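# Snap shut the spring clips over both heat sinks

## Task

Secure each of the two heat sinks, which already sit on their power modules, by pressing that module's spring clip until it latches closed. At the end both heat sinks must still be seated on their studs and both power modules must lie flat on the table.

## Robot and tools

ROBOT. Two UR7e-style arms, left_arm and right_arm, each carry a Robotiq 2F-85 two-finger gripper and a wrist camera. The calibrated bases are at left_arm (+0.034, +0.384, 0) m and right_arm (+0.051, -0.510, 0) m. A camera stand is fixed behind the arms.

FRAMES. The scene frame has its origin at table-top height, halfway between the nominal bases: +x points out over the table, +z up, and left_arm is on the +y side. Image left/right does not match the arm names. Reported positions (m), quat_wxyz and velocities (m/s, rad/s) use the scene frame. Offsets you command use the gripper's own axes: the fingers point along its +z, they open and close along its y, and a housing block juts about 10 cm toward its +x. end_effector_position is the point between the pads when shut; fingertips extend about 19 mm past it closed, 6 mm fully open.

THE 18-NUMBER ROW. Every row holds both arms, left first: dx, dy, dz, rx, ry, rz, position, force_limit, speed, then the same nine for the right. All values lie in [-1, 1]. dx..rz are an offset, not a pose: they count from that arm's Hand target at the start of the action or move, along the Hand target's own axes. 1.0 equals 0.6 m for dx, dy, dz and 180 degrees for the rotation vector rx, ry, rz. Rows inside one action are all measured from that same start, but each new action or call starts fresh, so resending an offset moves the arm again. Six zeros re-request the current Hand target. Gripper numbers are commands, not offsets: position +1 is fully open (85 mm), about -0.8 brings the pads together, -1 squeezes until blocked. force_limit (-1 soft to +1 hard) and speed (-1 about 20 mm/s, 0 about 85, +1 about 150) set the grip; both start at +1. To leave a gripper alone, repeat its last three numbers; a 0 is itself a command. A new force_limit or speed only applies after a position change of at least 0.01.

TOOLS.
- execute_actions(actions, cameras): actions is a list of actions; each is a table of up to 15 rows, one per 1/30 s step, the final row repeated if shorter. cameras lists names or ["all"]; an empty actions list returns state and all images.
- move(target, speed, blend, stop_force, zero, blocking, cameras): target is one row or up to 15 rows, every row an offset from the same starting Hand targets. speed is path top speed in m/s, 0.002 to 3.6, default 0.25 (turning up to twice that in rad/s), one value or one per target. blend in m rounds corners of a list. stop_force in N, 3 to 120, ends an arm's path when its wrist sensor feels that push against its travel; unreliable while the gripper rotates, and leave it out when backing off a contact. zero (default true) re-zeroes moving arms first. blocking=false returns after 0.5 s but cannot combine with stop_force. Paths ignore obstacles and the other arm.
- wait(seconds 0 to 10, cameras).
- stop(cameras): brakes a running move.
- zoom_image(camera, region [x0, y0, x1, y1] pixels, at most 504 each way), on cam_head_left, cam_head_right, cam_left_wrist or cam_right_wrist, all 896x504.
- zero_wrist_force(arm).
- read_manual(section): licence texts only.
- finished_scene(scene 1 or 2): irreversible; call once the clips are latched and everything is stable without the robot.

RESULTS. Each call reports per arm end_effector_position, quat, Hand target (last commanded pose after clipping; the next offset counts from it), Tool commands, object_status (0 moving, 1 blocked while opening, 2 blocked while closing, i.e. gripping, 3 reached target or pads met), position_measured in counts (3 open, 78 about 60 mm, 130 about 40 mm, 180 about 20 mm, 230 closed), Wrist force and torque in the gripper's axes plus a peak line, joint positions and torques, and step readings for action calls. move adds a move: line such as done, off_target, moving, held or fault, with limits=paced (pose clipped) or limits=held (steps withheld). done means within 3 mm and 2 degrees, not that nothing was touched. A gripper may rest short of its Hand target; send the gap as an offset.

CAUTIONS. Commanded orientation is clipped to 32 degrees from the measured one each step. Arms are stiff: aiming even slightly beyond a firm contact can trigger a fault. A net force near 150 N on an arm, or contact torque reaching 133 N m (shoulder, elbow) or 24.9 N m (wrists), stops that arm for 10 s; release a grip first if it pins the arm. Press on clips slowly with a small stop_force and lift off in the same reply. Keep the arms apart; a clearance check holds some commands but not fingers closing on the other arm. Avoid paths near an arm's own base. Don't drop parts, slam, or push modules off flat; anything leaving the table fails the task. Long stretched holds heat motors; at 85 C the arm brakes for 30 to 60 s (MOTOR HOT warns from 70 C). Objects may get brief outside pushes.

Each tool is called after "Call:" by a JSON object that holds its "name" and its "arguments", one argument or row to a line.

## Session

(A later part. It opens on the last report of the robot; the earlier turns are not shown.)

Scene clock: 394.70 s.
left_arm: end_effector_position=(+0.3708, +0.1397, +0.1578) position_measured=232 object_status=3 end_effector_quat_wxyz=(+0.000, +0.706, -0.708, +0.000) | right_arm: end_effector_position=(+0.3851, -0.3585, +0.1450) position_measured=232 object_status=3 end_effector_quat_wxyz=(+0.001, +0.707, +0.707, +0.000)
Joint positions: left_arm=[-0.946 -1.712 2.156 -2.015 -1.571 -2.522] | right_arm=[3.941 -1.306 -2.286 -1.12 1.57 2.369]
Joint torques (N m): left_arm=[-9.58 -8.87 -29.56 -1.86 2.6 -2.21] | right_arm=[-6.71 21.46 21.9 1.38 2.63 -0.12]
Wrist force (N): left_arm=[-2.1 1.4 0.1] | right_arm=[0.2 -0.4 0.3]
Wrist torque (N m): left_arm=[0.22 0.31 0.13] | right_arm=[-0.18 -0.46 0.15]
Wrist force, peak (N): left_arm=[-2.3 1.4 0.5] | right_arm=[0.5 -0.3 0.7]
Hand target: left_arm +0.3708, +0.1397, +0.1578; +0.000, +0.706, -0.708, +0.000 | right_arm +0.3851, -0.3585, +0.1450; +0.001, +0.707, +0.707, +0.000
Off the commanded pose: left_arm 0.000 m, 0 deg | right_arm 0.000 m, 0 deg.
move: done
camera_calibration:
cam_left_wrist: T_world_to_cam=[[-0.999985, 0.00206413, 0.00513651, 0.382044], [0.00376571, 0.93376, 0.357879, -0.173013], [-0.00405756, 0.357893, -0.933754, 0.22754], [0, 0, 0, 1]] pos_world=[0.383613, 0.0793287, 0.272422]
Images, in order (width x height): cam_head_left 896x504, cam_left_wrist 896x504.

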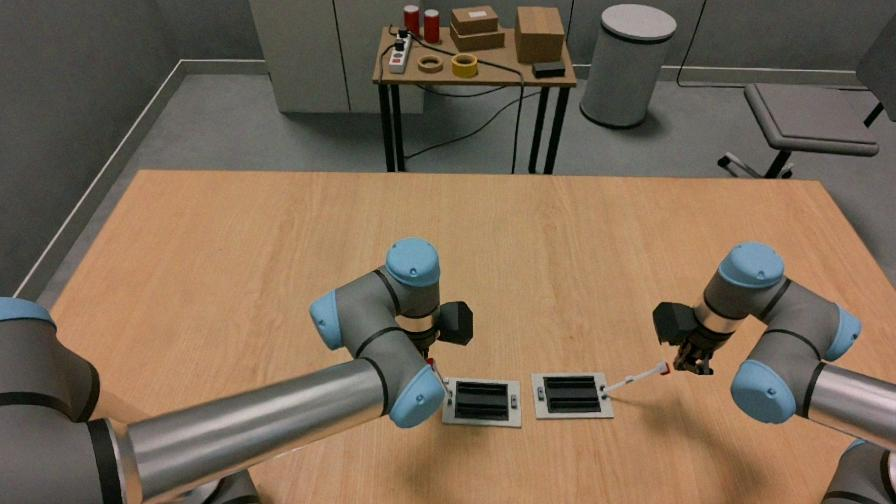

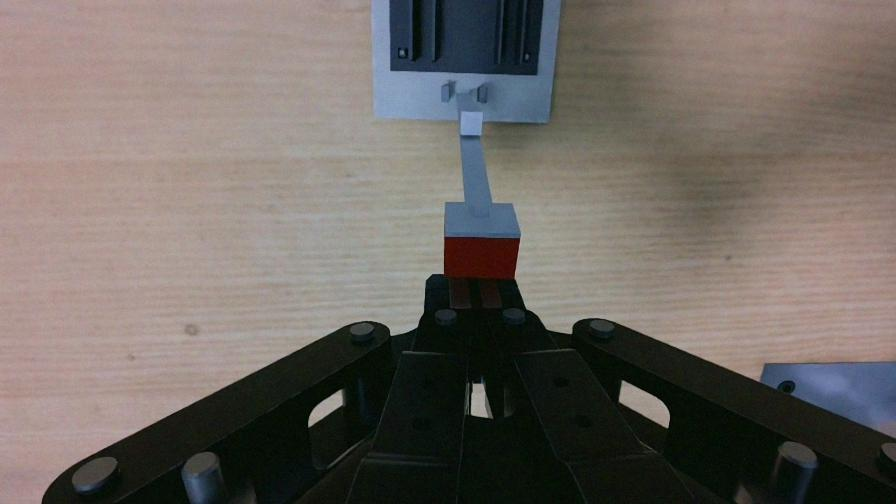

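Call:
{"name": "move", "arguments": {
  "target": [
    [0.0627,0.0022,-0.0162,0,0,0,-1,-1,0,0,0,0,0,0,0,-1,-1,0],
    [0.1038,0.003,-0.0238,0,0,0,-1,-1,0,0,0,0,0,0,0,-1,-1,0],
    [0.1623,0.0047,-0.0083,0,0,0,-1,-1,0,0,0,0,0,0,0,-1,-1,0]
  ],
  "speed": 0.06,
  "blend": [0.006, 0.006, 0],
  "stop_force": 8,
  "cameras": ["cam_left_wrist", "cam_head_left"]
}}

Scene clock: 404.43 s.
left_arm: end_effector_position=(+0.3677, +0.0424, +0.1628) position_measured=232 object_status=3 end_effector_quat_wxyz=(+0.000, +0.706, -0.708, +0.000) | right_arm: end_effector_position=(+0.3851, -0.3585, +0.1450) position_measured=232 object_status=3 end_effector_quat_wxyz=(+0.001, +0.707, +0.707, +0.000)
Joint positions: left_arm=[-1.072 -1.561 2.003 -2.013 -1.571 -2.648] | right_arm=[3.941 -1.306 -2.286 -1.12 1.57 2.369]
Joint torques (N m): left_arm=[-10.03 -14.86 -29.43 -4.68 2.73 -2.23] | right_arm=[-5.77 21.7 22.58 1.35 2.63 -0.12]
Wrist force (N): left_arm=[-1.6 1.1 0.0] | right_arm=[0.3 -0.3 0.5]
Wrist torque (N m): left_arm=[0.17 0.24 0.13] | right_arm=[-0.16 -0.47 0.16]
Wrist force, peak (N): left_arm=[-2.1 1.7 0.1] | right_arm=[0.4 -0.6 0.5]
Hand target: left_arm +0.3677, +0.0424, +0.1628; +0.000, +0.706, -0.708, +0.000 | right_arm +0.3851, -0.3585, +0.1450; +0.001, +0.707, +0.707, +0.000
Off the commanded pose: left_arm 0.000 m, 0 deg | right_arm 0.000 m, 0 deg.
move: done
camera_calibration:
cam_left_wrist: T_world_to_cam=[[-0.999985, 0.00206413, 0.00513651, 0.37912], [0.00376571, 0.93376, 0.357879, -0.0838422], [-0.00405756, 0.357893, -0.933754, 0.267055], [0, 0, 0, 1]] pos_world=[0.380513, -0.0180713, 0.277422]
Images, in order (width x height): cam_head_left 896x504, cam_left_wrist 896x504.

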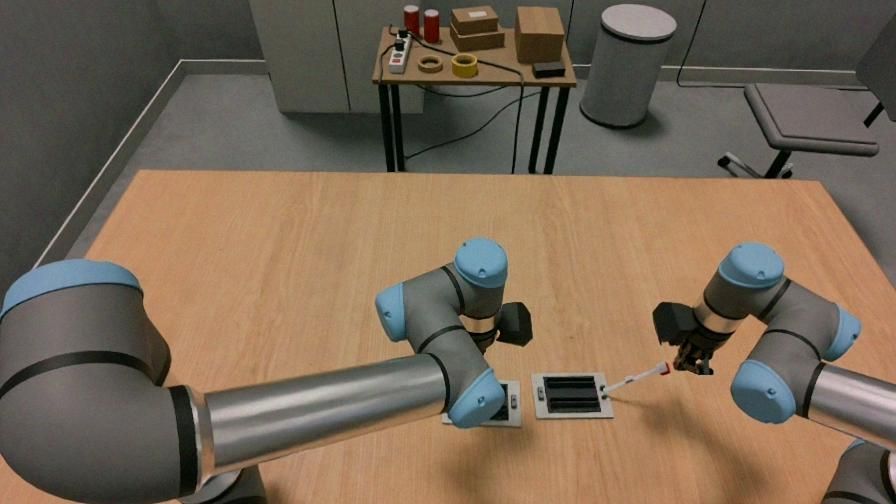

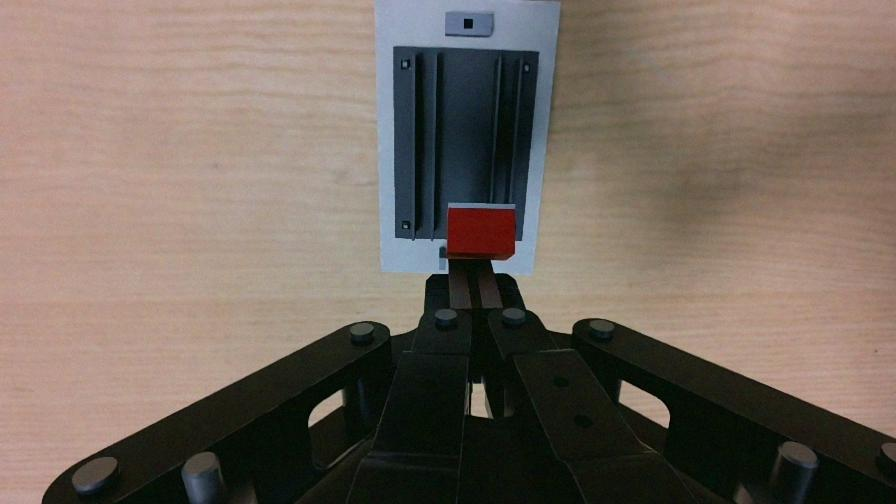

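Call:
{"name": "move", "arguments": {
  "target": [
    [0.0528,0.002,0.03,0,0,0,-1,-1,0,0,0,0,0,0,0,-1,-1,0],
    [0.096,0.0028,0.0727,0,0,0,-1,-1,0,0,0,0,0,0,0,-1,-1,0],
    [0.1263,0.0045,0.125,0,0,0,-1,-1,0,0,0,0,0,0,0,-1,-1,0]
  ],
  "speed": 0.06,
  "blend": [0.005, 0.005, 0],
  "stop_force": 8,
  "cameras": ["cam_left_wrist", "cam_head_left"]
}}

Scene clock: 415.63 s.
left_arm: end_effector_position=(+0.3648, -0.0335, +0.0879) position_measured=232 object_status=3 end_effector_quat_wxyz=(+0.000, +0.706, -0.708, +0.000) | right_arm: end_effector_position=(+0.3851, -0.3585, +0.1450) position_measured=232 object_status=3 end_effector_quat_wxyz=(+0.001, +0.707, +0.707, +0.000)
Joint positions: left_arm=[-1.146 -1.336 1.966 -2.201 -1.571 -2.722] | right_arm=[3.941 -1.306 -2.286 -1.12 1.57 2.369]
Joint torques (N m): left_arm=[-9.44 -23.45 -27.17 -4.79 2.69 -2.13] | right_arm=[-5.98 21.41 23.67 1.36 2.58 0.24]
Wrist force (N): left_arm=[-1.8 1.3 -0.3] | right_arm=[0.2 -0.4 0.3]
Wrist torque (N m): left_arm=[0.20 0.27 0.14] | right_arm=[-0.18 -0.45 0.15]
Wrist force, peak (N): left_arm=[-2.0 1.7 -0.3] | right_arm=[0.3 -0.7 0.4]
Hand target: left_arm +0.3648, -0.0335, +0.0879; +0.000, +0.706, -0.708, +0.000 | right_arm +0.3851, -0.3585, +0.1450; +0.001, +0.707, +0.707, +0.000
Off the commanded pose: left_arm 0.000 m, 0 deg | right_arm 0.000 m, 0 deg.
move: done
camera_calibration:
cam_left_wrist: T_world_to_cam=[[-0.999985, 0.00206413, 0.00513651, 0.376761], [0.00376571, 0.93376, 0.357879, 0.0137529], [-0.00405756, 0.357893, -0.933754, 0.224234], [0, 0, 0, 1]] pos_world=[0.377613, -0.0938713, 0.202522]
Images, in order (width x height): cam_head_left 896x504, cam_left_wrist 896x504.

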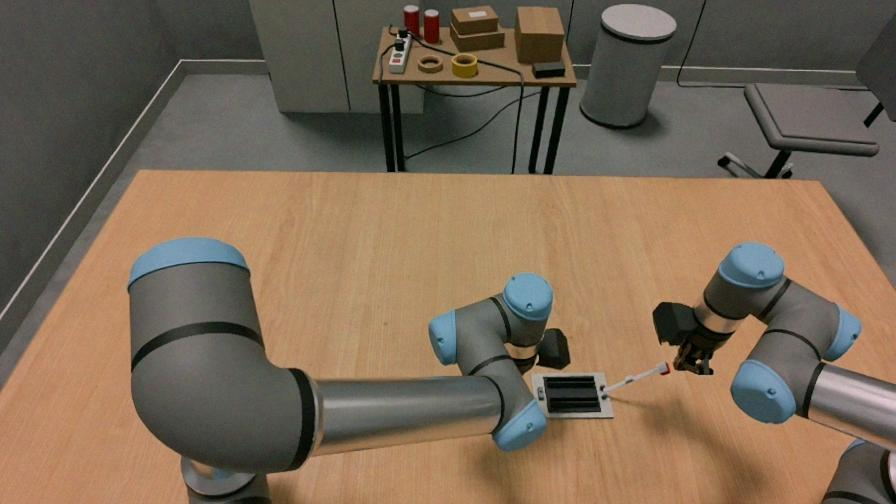

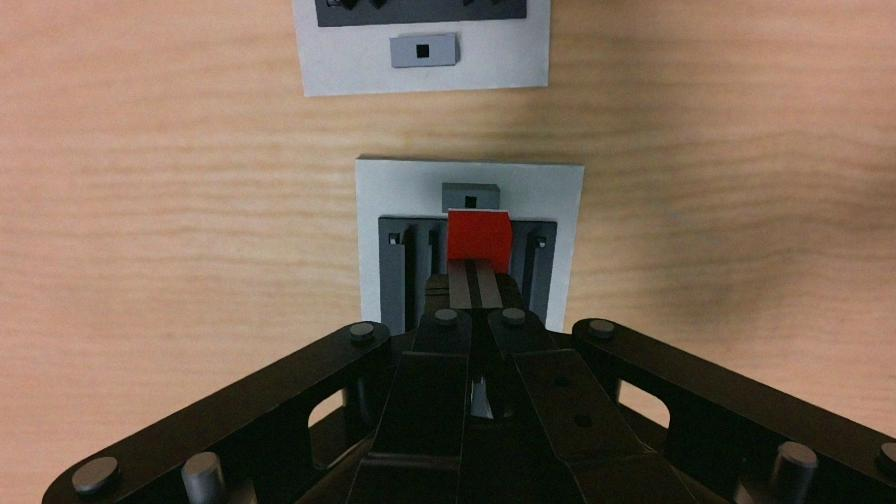

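Call:
{"name": "move", "arguments": {
  "target": [
    [0.0125,0.0005,0.0365,0,0,0,-1,-1,0,0,0,0,0,0,0,-1,-1,0],
    [0.0275,0.001,0.0525,0,0,0,-1,-1,0,0,0,0,0,0,0,-1,-1,0]
  ],
  "speed": 0.04,
  "blend": [0.004, 0],
  "stop_force": 8,
  "cameras": ["cam_left_wrist", "cam_head_left"]
}}

Call:
{"name": "zoom_image", "arguments": {
  "camera": "cam_left_wrist",
  "region": [330, 60, 630, 330]
}}

Scene clock: 425.17 s.
left_arm: end_effector_position=(+0.3642, -0.0453, +0.0615) position_measured=232 object_status=3 end_effector_quat_wxyz=(+0.000, +0.706, -0.708, +0.000) | right_arm: end_effector_position=(+0.3851, -0.3585, +0.1450) position_measured=232 object_status=3 end_effector_quat_wxyz=(+0.001, +0.707, +0.707, +0.000)
Joint positions: left_arm=[-1.156 -1.276 1.97 -2.265 -1.571 -2.732] | right_arm=[3.941 -1.306 -2.286 -1.12 1.57 2.369]
Joint torques (N m): left_arm=[9.71 -37.63 -8.79 -0.95 -1.7 2.05] | right_arm=[-5.51 21.53 24.35 1.42 2.49 0.21]
Wrist force (N): left_arm=[-0.5 1.2 -3.3] | right_arm=[0.2 -0.3 0.4]
Wrist torque (N m): left_arm=[0.18 0.31 0.10] | right_arm=[-0.16 -0.46 0.16]
Wrist force, peak (N): left_arm=[-8.2 1.9 -16.0] | right_arm=[0.3 -0.7 0.5]
Hand target: left_arm +0.3642, -0.0453, +0.0615; +0.000, +0.706, -0.708, +0.000 (not the last commanded pose) | right_arm +0.3851, -0.3585, +0.1450; +0.001, +0.707, +0.707, +0.000
Off the commanded pose: left_arm 0.007 m, 0 deg | right_arm 0.000 m, 0 deg.
move: contact (left_arm); path passed 1 of 2 targets
camera_calibration:
cam_left_wrist: T_world_to_cam=[[-0.999985, 0.00206203, 0.00513578, 0.376421], [0.00376387, 0.933727, 0.357967, 0.034332], [-0.00405728, 0.357981, -0.93372, 0.203749], [0, 0, 0, 1]] pos_world=[0.377113, -0.105771, 0.176022]
Images, in order (width x height): cam_head_left 896x504, cam_left_wrist 896x504.

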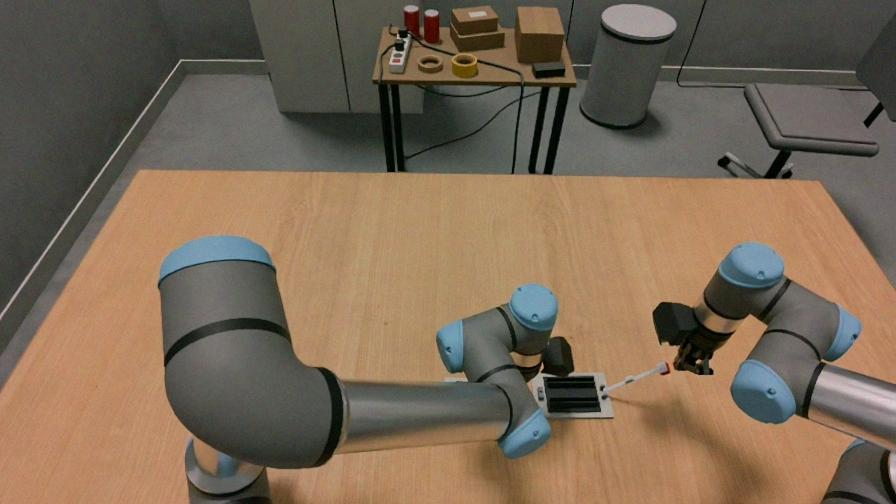

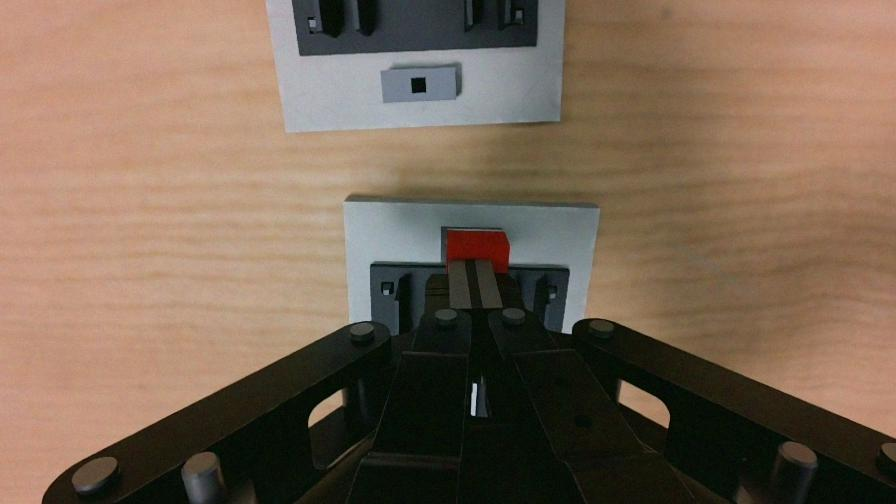

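Scaled by 1.680 from the camera's 896x504 image, which has a finer 1280x720 frame.

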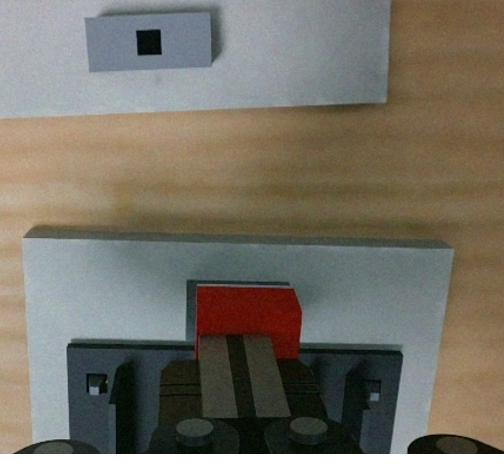

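Call:
{"name": "move", "arguments": {
  "target": [0.0078,0.0003,-0.0025,0,0,0,-1,-1,0,0,0,0,0,0,0,-1,-1,0],
  "speed": 0.03
}}

Call:
{"name": "move", "arguments": {
  "target": [0,0,0.02,0,0,0,-1,-1,0,0,0,0,0,0,0,-1,-1,0],
  "speed": 0.01,
  "stop_force": 20,
  "cameras": ["cam_left_wrist"]
}}

Scene clock: 430.13 s.
left_arm: end_effector_position=(+0.3640, -0.0499, +0.0629) position_measured=232 object_status=3 end_effector_quat_wxyz=(+0.000, +0.706, -0.708, +0.000) end_effector_velocity=(+0.000, -0.002, +0.001) end_effector_angular_velocity=(+0.000, +0.000, +0.000) | right_arm: end_effector_position=(+0.3851, -0.3585, +0.1450) position_measured=232 object_status=3 end_effector_quat_wxyz=(+0.001, +0.707, +0.707, +0.000)
Joint positions: left_arm=[-1.16 -1.271 1.958 -2.258 -1.571 -2.736] | right_arm=[3.941 -1.306 -2.286 -1.12 1.57 2.369]
Joint velocities: left_arm=[-0.001 0.001 -0.005 0.003 0 -0.001] | right_arm=[within noise]
Joint torques (N m): left_arm=[-8.31 -26.37 -26.63 -1.89 -2.79 -2.23] | right_arm=[-5.17 20.76 24.17 1.41 2.62 0.47]
Wrist force (N): left_arm=[-1.6 1.5 -0.1] | right_arm=[0.2 -0.1 0.3]
Wrist torque (N m): left_arm=[0.23 0.26 0.13] | right_arm=[-0.14 -0.46 0.15]
Wrist force, peak (N): left_arm=[-0.5 1.6 -3.8] | right_arm=[0.2 -0.6 0.6]
Hand target: left_arm +0.3640, -0.0500, +0.0630; +0.000, +0.706, -0.708, +0.000 | right_arm +0.3851, -0.3585, +0.1450; +0.001, +0.707, +0.707, +0.000
Off the commanded pose: left_arm 0.000 m, 0 deg | right_arm 0.000 m, 0 deg.
move: done

Scene clock: 431.60 s.
left_arm: end_effector_position=(+0.3641, -0.0501, +0.0607) position_measured=232 object_status=3 end_effector_quat_wxyz=(+0.000, +0.706, -0.708, +0.000) | right_arm: end_effector_position=(+0.3851, -0.3585, +0.1450) position_measured=232 object_status=3 end_effector_quat_wxyz=(+0.001, +0.707, +0.707, +0.000)
Joint positions: left_arm=[-1.16 -1.267 1.96 -2.264 -1.571 -2.736] | right_arm=[3.941 -1.306 -2.286 -1.12 1.57 2.369]
Joint torques (N m): left_arm=[-5.84 -34.14 -21.39 -0.42 -1.61 -2.05] | right_arm=[-5.2 22.08 23.83 1.45 2.55 0.36]
Wrist force (N): left_arm=[0.6 0.7 -10.4] | right_arm=[0.2 -0.3 0.3]
Wrist torque (N m): left_arm=[0.21 0.35 0.12] | right_arm=[-0.16 -0.45 0.15]
Wrist force, peak (N): left_arm=[-3.0 2.6 -23.4] | right_arm=[0.2 -0.6 0.6]
Hand target: left_arm +0.3641, -0.0501, +0.0607; +0.000, +0.706, -0.708, +0.000 (not the last commanded pose) | right_arm +0.3851, -0.3585, +0.1450; +0.001, +0.707, +0.707, +0.000
Off the commanded pose: left_arm 0.010 m, 0 deg | right_arm 0.000 m, 0 deg.
move: contact (left_arm)
camera_calibration:
cam_left_wrist: T_world_to_cam=[[-0.999985, 0.00209836, 0.00504145, 0.376255], [0.00376277, 0.93384, 0.357672, 0.0390366], [-0.00395738, 0.357686, -0.933834, 0.204728], [0, 0, 0, 1]] pos_world=[0.376913, -0.110472, 0.175322]
Images, in order (width x height): cam_left_wrist 896x504.

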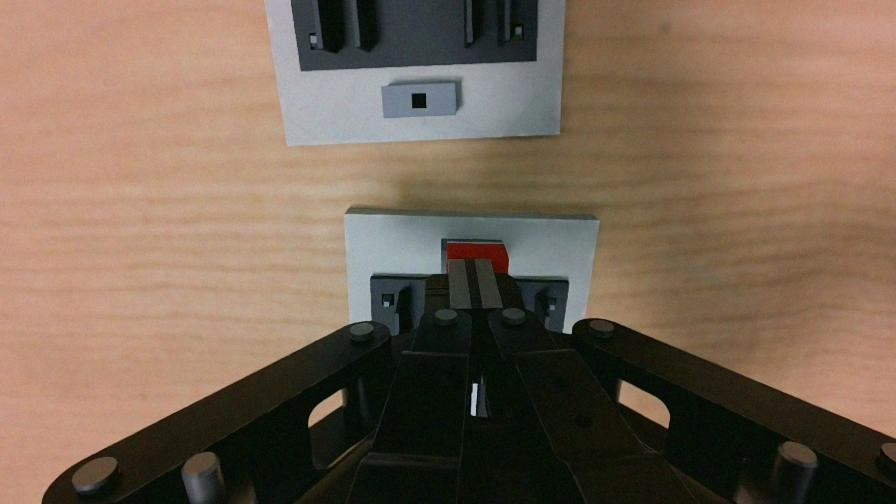

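Call:
{"name": "move", "arguments": {
  "target": [0,0,0.02,0,0,0,-1,-1,0,0,0,0,0,0,0,-1,-1,0],
  "speed": 0.006,
  "stop_force": 40,
  "zero": false,
  "cameras": ["cam_left_wrist"]
}}

Scene clock: 435.43 s.
left_arm: end_effector_position=(+0.3640, -0.0501, +0.0565) position_measured=232 object_status=3 end_effector_quat_wxyz=(+0.000, +0.706, -0.708, +0.000) | right_arm: end_effector_position=(+0.3851, -0.3585, +0.1450) position_measured=232 object_status=3 end_effector_quat_wxyz=(+0.001, +0.707, +0.707, +0.000)
Joint positions: left_arm=[-1.16 -1.26 1.964 -2.275 -1.571 -2.736] | right_arm=[3.941 -1.306 -2.286 -1.12 1.57 2.369]
Joint torques (N m): left_arm=[1.19 -18.07 -15.91 -0.3 0.52 -1.8] | right_arm=[-4.94 21.45 23.36 1.51 2.48 0.55]
Wrist force (N): left_arm=[-10.4 5.5 -42.4] | right_arm=[0.4 -0.4 0.3]
Wrist torque (N m): left_arm=[0.07 0.22 0.14] | right_arm=[-0.17 -0.48 0.16]
Wrist force, peak (N): left_arm=[-17.1 8.8 -55.0] | right_arm=[0.3 -0.6 0.6]
Hand target: left_arm +0.3640, -0.0501, +0.0565; +0.000, +0.706, -0.708, +0.000 (not the last commanded pose) | right_arm +0.3851, -0.3585, +0.1450; +0.001, +0.707, +0.707, +0.000
Off the commanded pose: left_arm 0.008 m, 0 deg | right_arm 0.000 m, 0 deg.
move: contact (left_arm)
camera_calibration:
cam_left_wrist: T_world_to_cam=[[-0.999985, 0.00206393, 0.00513538, 0.376257], [0.0037646, 0.933806, 0.357759, 0.0405552], [-0.00405706, 0.357773, -0.9338, 0.200753], [0, 0, 0, 1]] pos_world=[0.376913, -0.110471, 0.171022]
Images, in order (width x height): cam_left_wrist 896x504.

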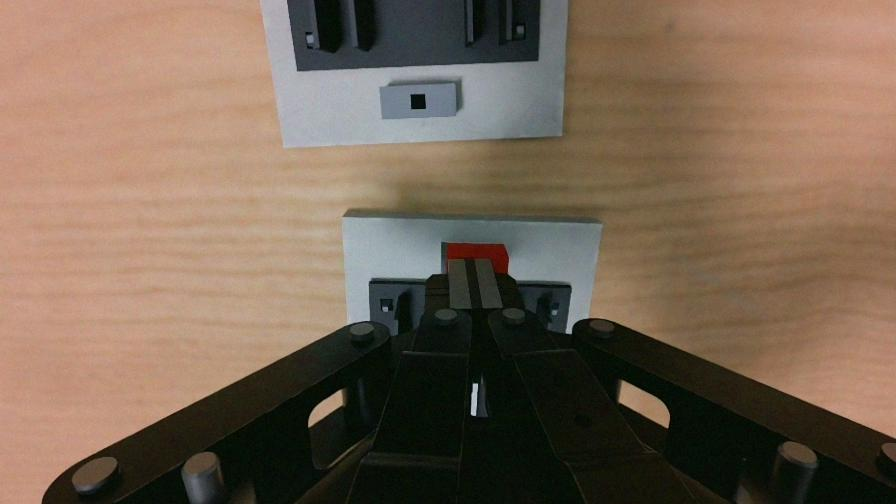

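Call:
{"name": "move", "arguments": {
  "target": [0,0,0.02,0,0,0,-1,-1,0,0,0,0,0,0,0,-1,-1,0],
  "speed": 0.006,
  "stop_force": 65,
  "zero": false,
  "cameras": ["cam_left_wrist"]
}}

Call:
{"name": "zoom_image", "arguments": {
  "camera": "cam_left_wrist",
  "region": [330, 180, 630, 350]
}}

Scene clock: 444.63 s.
left_arm: end_effector_position=(+0.3641, -0.0501, +0.0562) position_measured=232 object_status=3 end_effector_quat_wxyz=(+0.000, +0.706, -0.708, +0.000) | right_arm: end_effector_position=(+0.3851, -0.3585, +0.1450) position_measured=232 object_status=3 end_effector_quat_wxyz=(+0.001, +0.707, +0.707, +0.000)
Joint positions: left_arm=[-1.16 -1.26 1.964 -2.276 -1.571 -2.736] | right_arm=[3.941 -1.306 -2.286 -1.12 1.57 2.369]
Joint torques (N m): left_arm=[2.78 -5.12 -13.86 -1.69 0.54 -1.86] | right_arm=[-5.03 21.44 23.49 1.51 2.38 0.64]
Wrist force (N): left_arm=[-23.4 14.4 -68.9] | right_arm=[0.2 -0.3 0.2]
Wrist torque (N m): left_arm=[-0.09 0.19 0.18] | right_arm=[-0.15 -0.46 0.15]
Wrist force, peak (N): left_arm=[-29.2 17.0 -81.4] | right_arm=[0.5 -0.4 0.7]
Hand target: left_arm +0.3641, -0.0501, +0.0562; +0.000, +0.706, -0.708, +0.000 (not the last commanded pose) | right_arm +0.3851, -0.3585, +0.1450; +0.001, +0.707, +0.707, +0.000
Off the commanded pose: left_arm 0.012 m, 0 deg | right_arm 0.000 m, 0 deg.
move: contact (left_arm)
camera_calibration:
cam_left_wrist: T_world_to_cam=[[-0.999985, 0.00209922, 0.00504171, 0.376278], [0.00376329, 0.933873, 0.357584, 0.040758], [-0.00395767, 0.357598, -0.933867, 0.200557], [0, 0, 0, 1]] pos_world=[0.376913, -0.110572, 0.170822]
Images, in order (width x height): cam_left_wrist 896x504.

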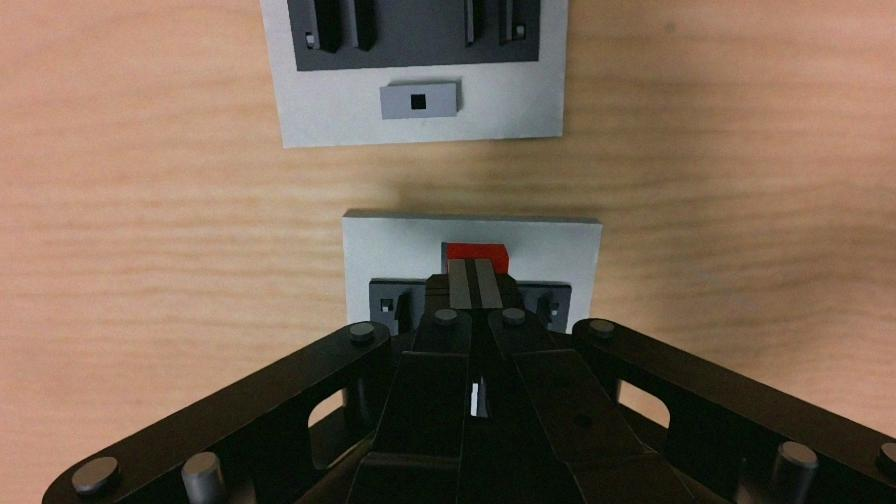

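Scaled by 1.680 from the camera's 896x504 image, which has a finer 1280x720 frame.

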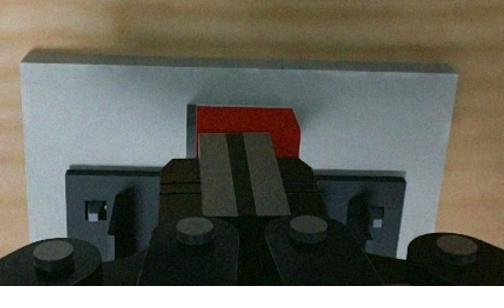

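Call:
{"name": "move", "arguments": {
  "target": [
    [0,0,-0.003,0,0,0,-1,-1,0,0,0,0,0,0,0,-1,-1,0],
    [-0.0013,0.0022,-0.003,0,0,0,-1,-1,0,0,0,0,0,0,0,-1,-1,0]
  ],
  "speed": 0.01,
  "cameras": ["cam_left_wrist"]
}}

Call:
{"name": "zoom_image", "arguments": {
  "camera": "cam_left_wrist",
  "region": [400, 200, 550, 290]
}}

Scene clock: 488.03 s.
left_arm: end_effector_position=(+0.3629, -0.0494, +0.0580) position_measured=232 object_status=3 end_effector_quat_wxyz=(+0.000, +0.706, -0.708, +0.000) | right_arm: end_effector_position=(+0.3851, -0.3585, +0.1450) position_measured=232 object_status=3 end_effector_quat_wxyz=(+0.001, +0.707, +0.707, +0.000)
Joint positions: left_arm=[-1.161 -1.266 1.966 -2.272 -1.571 -2.737] | right_arm=[3.941 -1.306 -2.286 -1.12 1.57 2.369]
Joint torques (N m): left_arm=[-10.68 -41.04 -10.82 -4.66 0.4 -2.58] | right_arm=[-4.9 21.53 23.85 1.53 2.45 0.84]
Wrist force (N): left_arm=[-0.5 3.1 0.2] | right_arm=[0.2 -0.5 0.3]
Wrist torque (N m): left_arm=[0.48 0.10 0.14] | right_arm=[-0.20 -0.46 0.16]
Wrist force, peak (N): left_arm=[-23.4 14.4 -68.8] | right_arm=[0.4 -0.5 0.7]
Hand target: left_arm +0.3628, -0.0494, +0.0580; +0.000, +0.706, -0.708, +0.000 | right_arm +0.3851, -0.3585, +0.1450; +0.001, +0.707, +0.707, +0.000
Off the commanded pose: left_arm 0.000 m, 0 deg | right_arm 0.000 m, 0 deg.
move: done
camera_calibration:
cam_left_wrist: T_world_to_cam=[[-0.999985, 0.00209922, 0.00504171, 0.375068], [0.00376329, 0.933873, 0.357584, 0.0393718], [-0.00395767, 0.357598, -0.933867, 0.201947], [0, 0, 0, 1]] pos_world=[0.375713, -0.109772, 0.172622]
Images, in order (width x height): cam_left_wrist 896x504.

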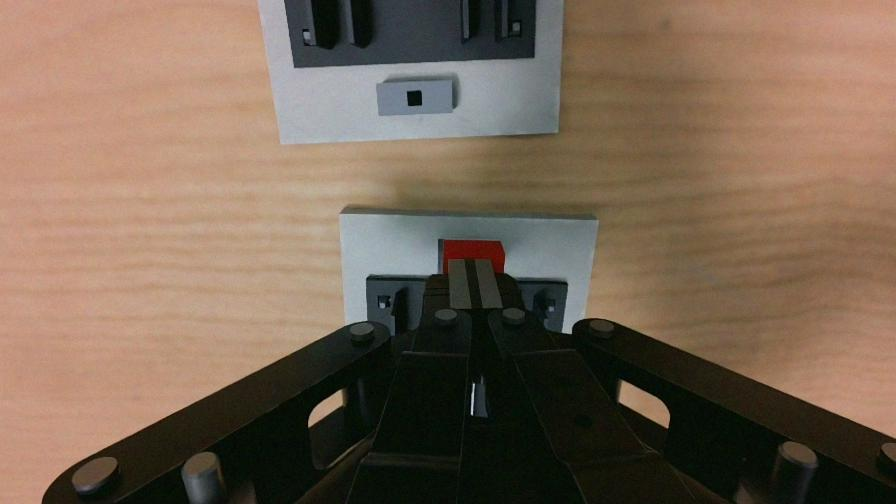

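Scaled by 3.360 from the camera's 896x504 image, which has a finer 1280x720 frame.

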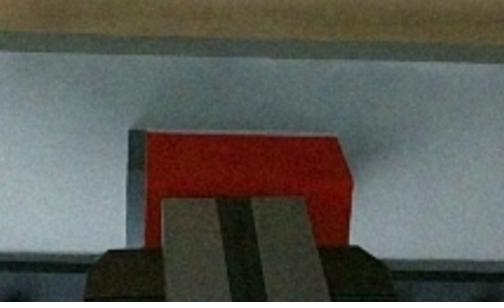

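Call:
{"name": "move", "arguments": {
  "target": [0,0,-0.02,0,0,0,-1,-1,0,0,0,0,0,0,0,-1,-1,0],
  "speed": 0.04,
  "cameras": ["cam_left_wrist"]
}}

Call:
{"name": "zoom_image", "arguments": {
  "camera": "cam_left_wrist",
  "region": [330, 150, 630, 320]
}}

Scene clock: 498.30 s.
left_arm: end_effector_position=(+0.3628, -0.0493, +0.0699) position_measured=232 object_status=3 end_effector_quat_wxyz=(+0.000, +0.706, -0.708, +0.000) | right_arm: end_effector_position=(+0.3851, -0.3585, +0.1450) position_measured=232 object_status=3 end_effector_quat_wxyz=(+0.001, +0.707, +0.707, +0.000)
Joint positions: left_arm=[-1.162 -1.285 1.955 -2.241 -1.571 -2.737] | right_arm=[3.941 -1.306 -2.286 -1.12 1.57 2.369]
Joint torques (N m): left_arm=[-7.61 -39.11 -29.41 -1.8 0.44 -1.68] | right_arm=[-4.9 21.84 23.52 1.67 2.49 0.89]
Wrist force (N): left_arm=[-0.3 3.2 -0.1] | right_arm=[0.3 -0.3 0.3]
Wrist torque (N m): left_arm=[0.51 0.06 0.14] | right_arm=[-0.16 -0.47 0.15]
Wrist force, peak (N): left_arm=[-0.6 3.5 0.1] | right_arm=[0.4 -0.6 0.5]
Hand target: left_arm +0.3628, -0.0493, +0.0700; +0.000, +0.706, -0.708, +0.000 | right_arm +0.3851, -0.3585, +0.1450; +0.001, +0.707, +0.707, +0.000
Off the commanded pose: left_arm 0.000 m, 0 deg | right_arm 0.000 m, 0 deg.
move: done
camera_calibration:
cam_left_wrist: T_world_to_cam=[[-0.999985, 0.00209922, 0.00504171, 0.374908], [0.00376329, 0.933873, 0.357584, 0.0351169], [-0.00395767, 0.357598, -0.933867, 0.21306], [0, 0, 0, 1]] pos_world=[0.375613, -0.109772, 0.184522]
Images, in order (width x height): cam_left_wrist 896x504.

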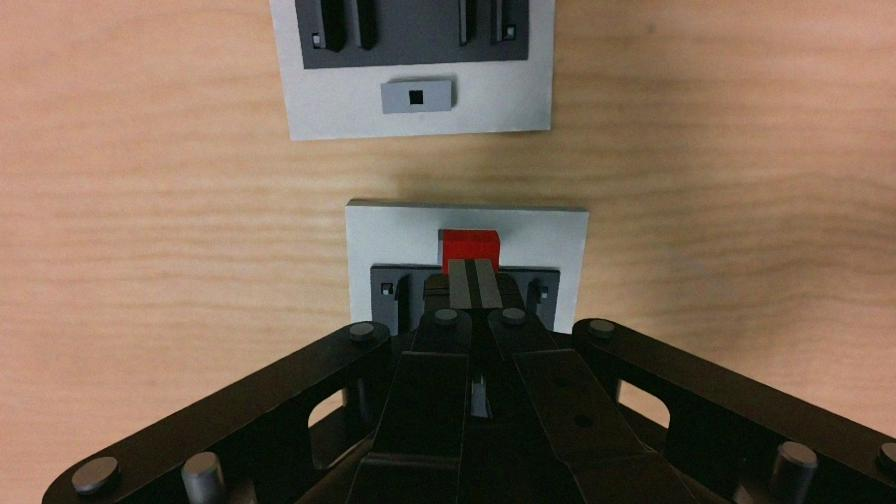

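Scaled by 1.680 from the camera's 896x504 image, which has a finer 1280x720 frame.

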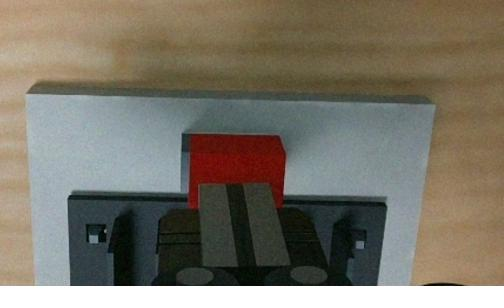

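Call:
{"name": "move", "arguments": {
  "target": [0,0,-0.1,0,0,0,-1,-1,0,0,0,0,0,0,0,-1,-1,0],
  "speed": 0.15,
  "cameras": ["cam_left_wrist"]
}}

Call:
{"name": "zoom_image", "arguments": {
  "camera": "cam_left_wrist",
  "region": [340, 130, 610, 330]
}}

Scene clock: 501.43 s.
left_arm: end_effector_position=(+0.3628, -0.0493, +0.1300) position_measured=232 object_status=3 end_effector_quat_wxyz=(+0.000, +0.706, -0.708, +0.000) end_effector_velocity=(+0.000, +0.000, +0.000) end_effector_angular_velocity=(+0.003, +0.001, +0.000) | right_arm: end_effector_position=(+0.3851, -0.3585, +0.1450) position_measured=232 object_status=3 end_effector_quat_wxyz=(+0.001, +0.707, +0.707, +0.000)
Joint positions: left_arm=[-1.161 -1.369 1.88 -2.083 -1.571 -2.737] | right_arm=[3.941 -1.306 -2.286 -1.12 1.57 2.369]
Joint velocities: left_arm=[0 -0.001 -0.001 0.005 0 -0.001] | right_arm=[within noise]
Joint torques (N m): left_arm=[-7.86 -37.85 -27.6 -1.8 2.26 -1.48] | right_arm=[-4.09 20.9 23.78 1.54 2.53 0.88]
Wrist force (N): left_arm=[-0.4 2.8 0.1] | right_arm=[0.4 -0.3 0.4]
Wrist torque (N m): left_arm=[0.44 0.07 0.14] | right_arm=[-0.17 -0.49 0.15]
Wrist force, peak (N): left_arm=[-0.2 3.6 0.6] | right_arm=[0.4 -0.5 0.5]
Hand target: left_arm +0.3628, -0.0493, +0.1300; +0.000, +0.706, -0.708, +0.000 | right_arm +0.3851, -0.3585, +0.1450; +0.001, +0.707, +0.707, +0.000
Off the commanded pose: left_arm 0.000 m, 0 deg | right_arm 0.000 m, 0 deg.
move: done
camera_calibration:
cam_left_wrist: T_world_to_cam=[[-0.999985, 0.00200663, 0.00500758, 0.374603], [0.00366463, 0.933873, 0.357585, 0.0135691], [-0.0039589, 0.357598, -0.933867, 0.26915], [0, 0, 0, 1]] pos_world=[0.375613, -0.109671, 0.244622]
Images, in order (width x height): cam_left_wrist 896x504.

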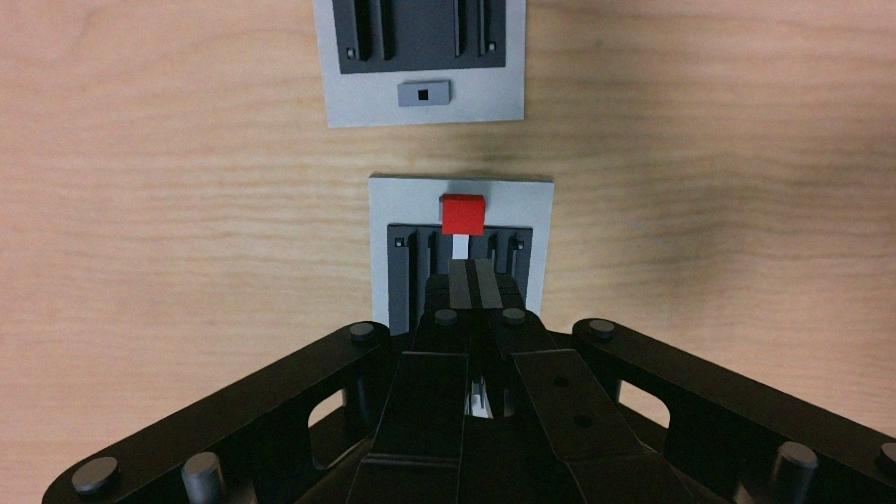

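Scaled by 1.867 from the camera's 896x504 image, which has a finer 1280x720 frame.

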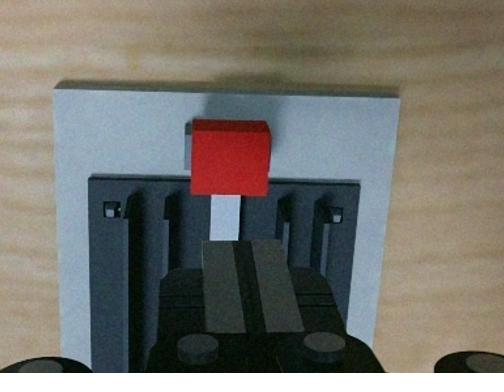

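Call:
{"name": "move", "arguments": {
  "target": [
    [0,0,-0.12,0,0,0,-1,-1,0,0,0,0,0,0,0,-1,-1,0],
    [-0.55,0,-0.15,0,0,0,-1,-1,0,0,0,0.0463,0,0,0,-1,-1,0]
  ],
  "speed": 0.25,
  "blend": [0.03, 0],
  "cameras": ["all"]
}}

Call:
{"name": "zoom_image", "arguments": {
  "camera": "cam_head_right",
  "region": [380, 330, 680, 450]
}}

Scene clock: 513.30 s.
left_arm: end_effector_position=(+0.3636, +0.2807, +0.2197) position_measured=232 object_status=3 end_effector_quat_wxyz=(+0.000, +0.706, -0.708, +0.000) | right_arm: end_effector_position=(+0.3851, -0.3586, +0.1173) position_measured=232 object_status=3 end_effector_quat_wxyz=(+0.001, +0.707, +0.707, +0.000)
Joint positions: left_arm=[-0.692 -1.971 2.17 -1.769 -1.572 -2.268] | right_arm=[3.941 -1.348 -2.337 -1.027 1.57 2.369]
Joint torques (N m): left_arm=[8.96 -12.76 -31.88 -1.82 -2.69 2.28] | right_arm=[-10.45 -0.36 11.17 4.39 1.73 -2.18]
Wrist force (N): left_arm=[-0.2 2.6 0.5] | right_arm=[0.1 -0.4 0.4]
Wrist torque (N m): left_arm=[0.42 0.04 0.05] | right_arm=[-0.18 -0.42 0.16]
Wrist force, peak (N): left_arm=[-0.4 3.0 2.4] | right_arm=[0.5 -0.7 0.6]
Hand target: left_arm +0.3636, +0.2808, +0.2197; +0.000, +0.706, -0.708, +0.000 | right_arm +0.3851, -0.3586, +0.1173; +0.001, +0.707, +0.707, +0.000
Off the commanded pose: left_arm 0.000 m, 0 deg | right_arm 0.000 m, 0 deg.
move: done
camera_calibration:
cam_left_wrist: T_world_to_cam=[[-0.999985, 0.00209959, 0.0050419, 0.374259], [0.00376409, 0.93384, 0.357672, -0.326746], [-0.00395736, 0.357686, -0.933834, 0.234883], [0, 0, 0, 1]] pos_world=[0.376413, 0.220328, 0.334322]
cam_right_wrist: T_world_to_cam=[[0.999916, -0.0129117, -0.000539178, -0.377904], [-0.0118785, -0.934731, 0.355159, -0.353179], [-0.00508969, -0.355123, -0.934806, 0.114301], [0, 0, 0, 1]] pos_world=[0.374259, -0.294415, 0.23208]

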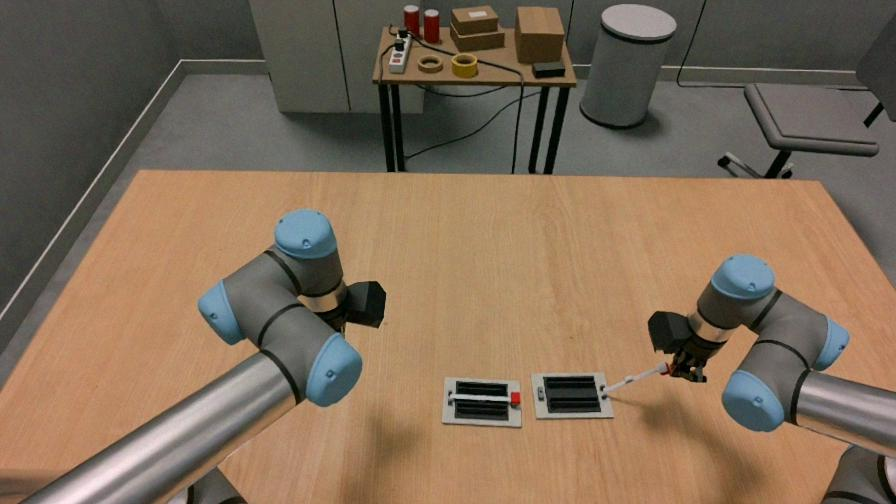

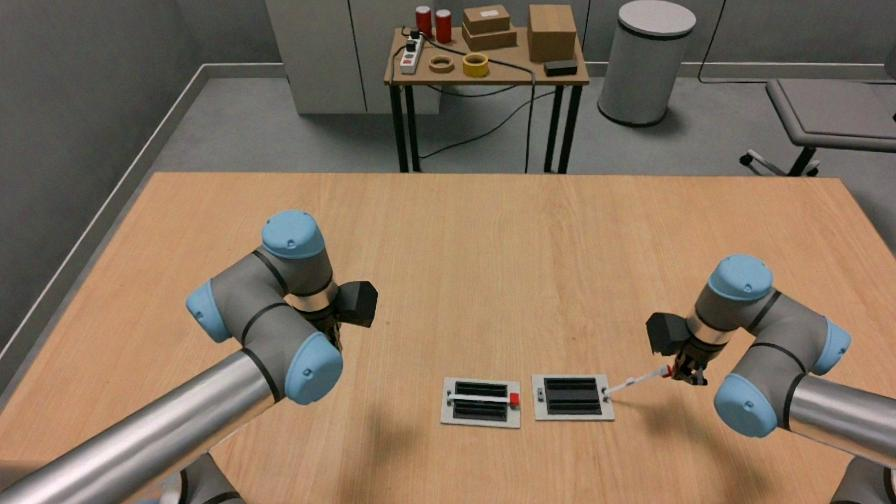

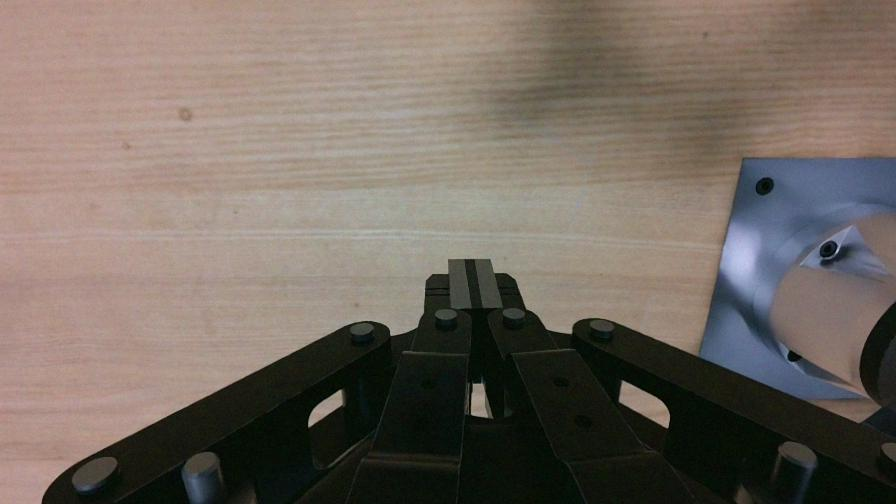

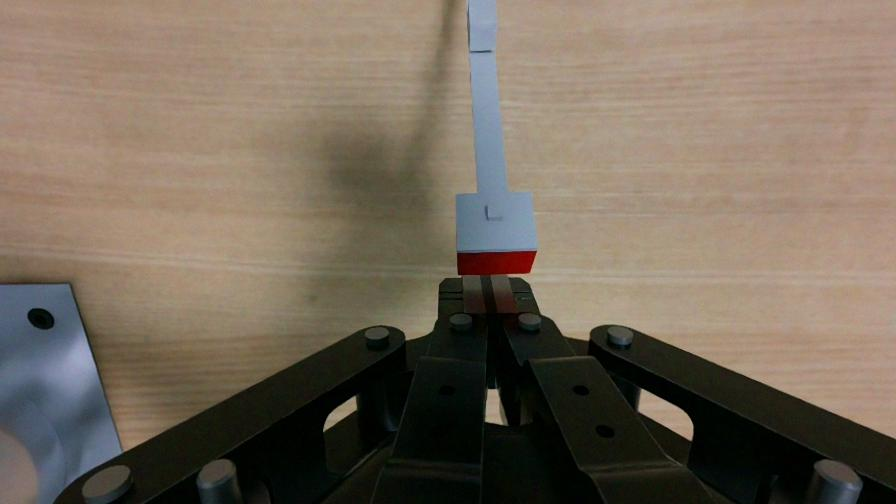

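Scaled by 1.680 from the camera's 896x504 image, which has a finer 1280x720 frame.

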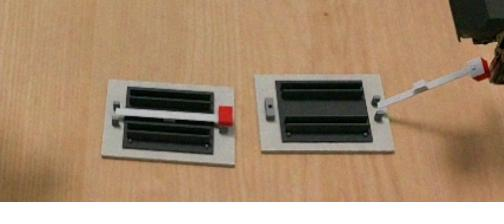

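Call:
{"name": "move", "arguments": {
  "target": [
    [0,0,0,0,0,0,-1,-1,0,0.0088,0.0007,0,0,0,0,-1,-1,0],
    [0,0,0,0,0,0,-1,-1,0,0.0518,-0.0002,-0.0412,0,0,0,-1,-1,0],
    [0,0,0,0,0,0,-1,-1,0,0.1093,-0.0018,-0.0733,0,0,0,-1,-1,0]
  ],
  "speed": 0.06,
  "blend": [0.006, 0.01, 0],
  "stop_force": 8,
  "cameras": ["cam_right_wrist", "cam_head_right"]
}}

Scene clock: 520.87 s.
left_arm: end_effector_position=(+0.3636, +0.2808, +0.2197) position_measured=232 object_status=3 end_effector_quat_wxyz=(+0.000, +0.706, -0.708, +0.000) | right_arm: end_effector_position=(+0.3840, -0.2929, +0.1612) position_measured=232 object_status=3 end_effector_quat_wxyz=(+0.001, +0.707, +0.707, +0.000)
Joint positions: left_arm=[-0.691 -1.971 2.17 -1.769 -1.572 -2.267] | right_arm=[4.063 -1.375 -2.19 -1.147 1.57 2.491]
Joint torques (N m): left_arm=[9.34 -11.16 -31.55 -1.69 -2.72 2.25] | right_arm=[8.31 1.84 33.54 1.03 -2.65 2.32]
Wrist force (N): left_arm=[-0.1 2.6 0.4] | right_arm=[0.1 0.0 0.4]
Wrist torque (N m): left_arm=[0.43 0.02 0.06] | right_arm=[-0.10 -0.45 0.02]
Wrist force, peak (N): left_arm=[-0.5 3.4 0.8] | right_arm=[-0.1 -0.6 0.9]
Hand target: left_arm +0.3636, +0.2808, +0.2197; +0.000, +0.706, -0.708, +0.000 | right_arm +0.3840, -0.2929, +0.1612; +0.001, +0.707, +0.707, +0.000
Off the commanded pose: left_arm 0.000 m, 0 deg | right_arm 0.000 m, 0 deg.
move: done; blend cut to 0.0026 m at target 1
camera_calibration:
cam_right_wrist: T_world_to_cam=[[0.999916, -0.0129117, -0.000539178, -0.375834], [-0.0118785, -0.934731, 0.355159, -0.307466], [-0.00508969, -0.355123, -0.934806, 0.178629], [0, 0, 0, 1]] pos_world=[0.373059, -0.228815, 0.27598]
Images, in order (width x height): cam_head_right 896x504, cam_right_wrist 896x504.

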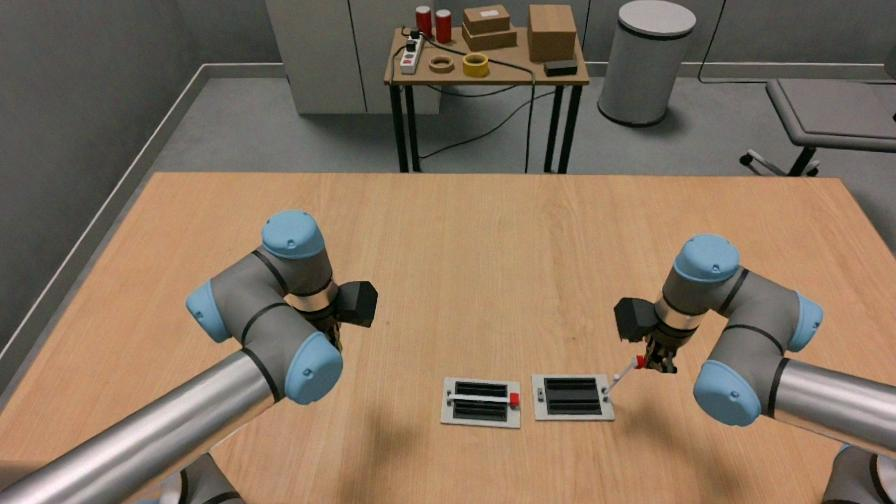

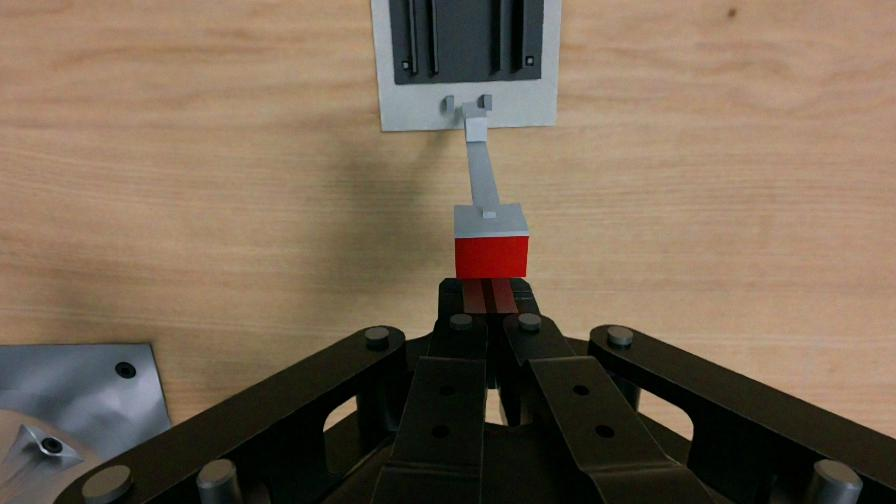

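Call:
{"name": "move", "arguments": {
  "target": [
    [0,0,0,0,0,0,-1,-1,0,0.0625,-0.0017,-0.0163,0,0,0,-1,-1,0],
    [0,0,0,0,0,0,-1,-1,0,0.1037,-0.003,-0.024,0,0,0,-1,-1,0],
    [0,0,0,0,0,0,-1,-1,0,0.1622,-0.0047,-0.0085,0,0,0,-1,-1,0]
  ],
  "speed": 0.06,
  "blend": [0.006, 0.006, 0],
  "stop_force": 8,
  "cameras": ["cam_right_wrist"]
}}

Scene clock: 525.83 s.
left_arm: end_effector_position=(+0.3636, +0.2808, +0.2197) position_measured=232 object_status=3 end_effector_quat_wxyz=(+0.000, +0.706, -0.708, +0.000) | right_arm: end_effector_position=(+0.3811, -0.1956, +0.1662) position_measured=232 object_status=3 end_effector_quat_wxyz=(+0.001, +0.707, +0.707, +0.000)
Joint positions: left_arm=[-0.691 -1.971 2.17 -1.769 -1.572 -2.267] | right_arm=[4.201 -1.523 -2.049 -1.14 1.57 2.629]
Joint torques (N m): left_arm=[9.6 -7.29 -31.85 -1.57 -2.7 1.93] | right_arm=[9.15 7.62 33.86 4.48 -2.35 2.33]
Wrist force (N): left_arm=[-0.5 3.0 0.3] | right_arm=[0.3 -0.5 0.1]
Wrist torque (N m): left_arm=[0.47 0.09 0.06] | right_arm=[-0.19 -0.47 0.02]
Wrist force, peak (N): left_arm=[-0.2 3.2 0.8] | right_arm=[0.8 -0.5 0.5]
Hand target: left_arm +0.3636, +0.2808, +0.2197; +0.000, +0.706, -0.708, +0.000 | right_arm +0.3811, -0.1956, +0.1662; +0.001, +0.707, +0.707, +0.000
Off the commanded pose: left_arm 0.000 m, 0 deg | right_arm 0.000 m, 0 deg.
move: done
camera_calibration:
cam_right_wrist: T_world_to_cam=[[0.999916, -0.0129117, -0.000539178, -0.371675], [-0.0118785, -0.934731, 0.355159, -0.218362], [-0.00508969, -0.355123, -0.934806, 0.217935], [0, 0, 0, 1]] pos_world=[0.370159, -0.131515, 0.28108]
Images, in order (width x height): cam_right_wrist 896x504.

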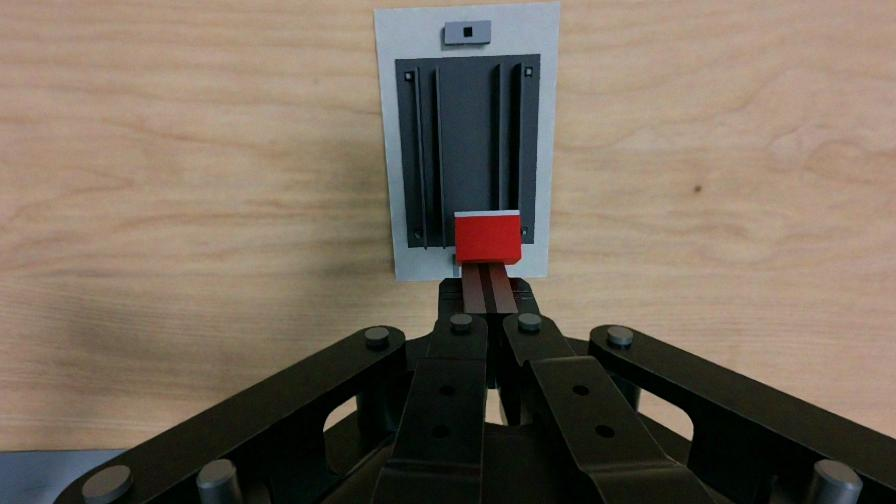

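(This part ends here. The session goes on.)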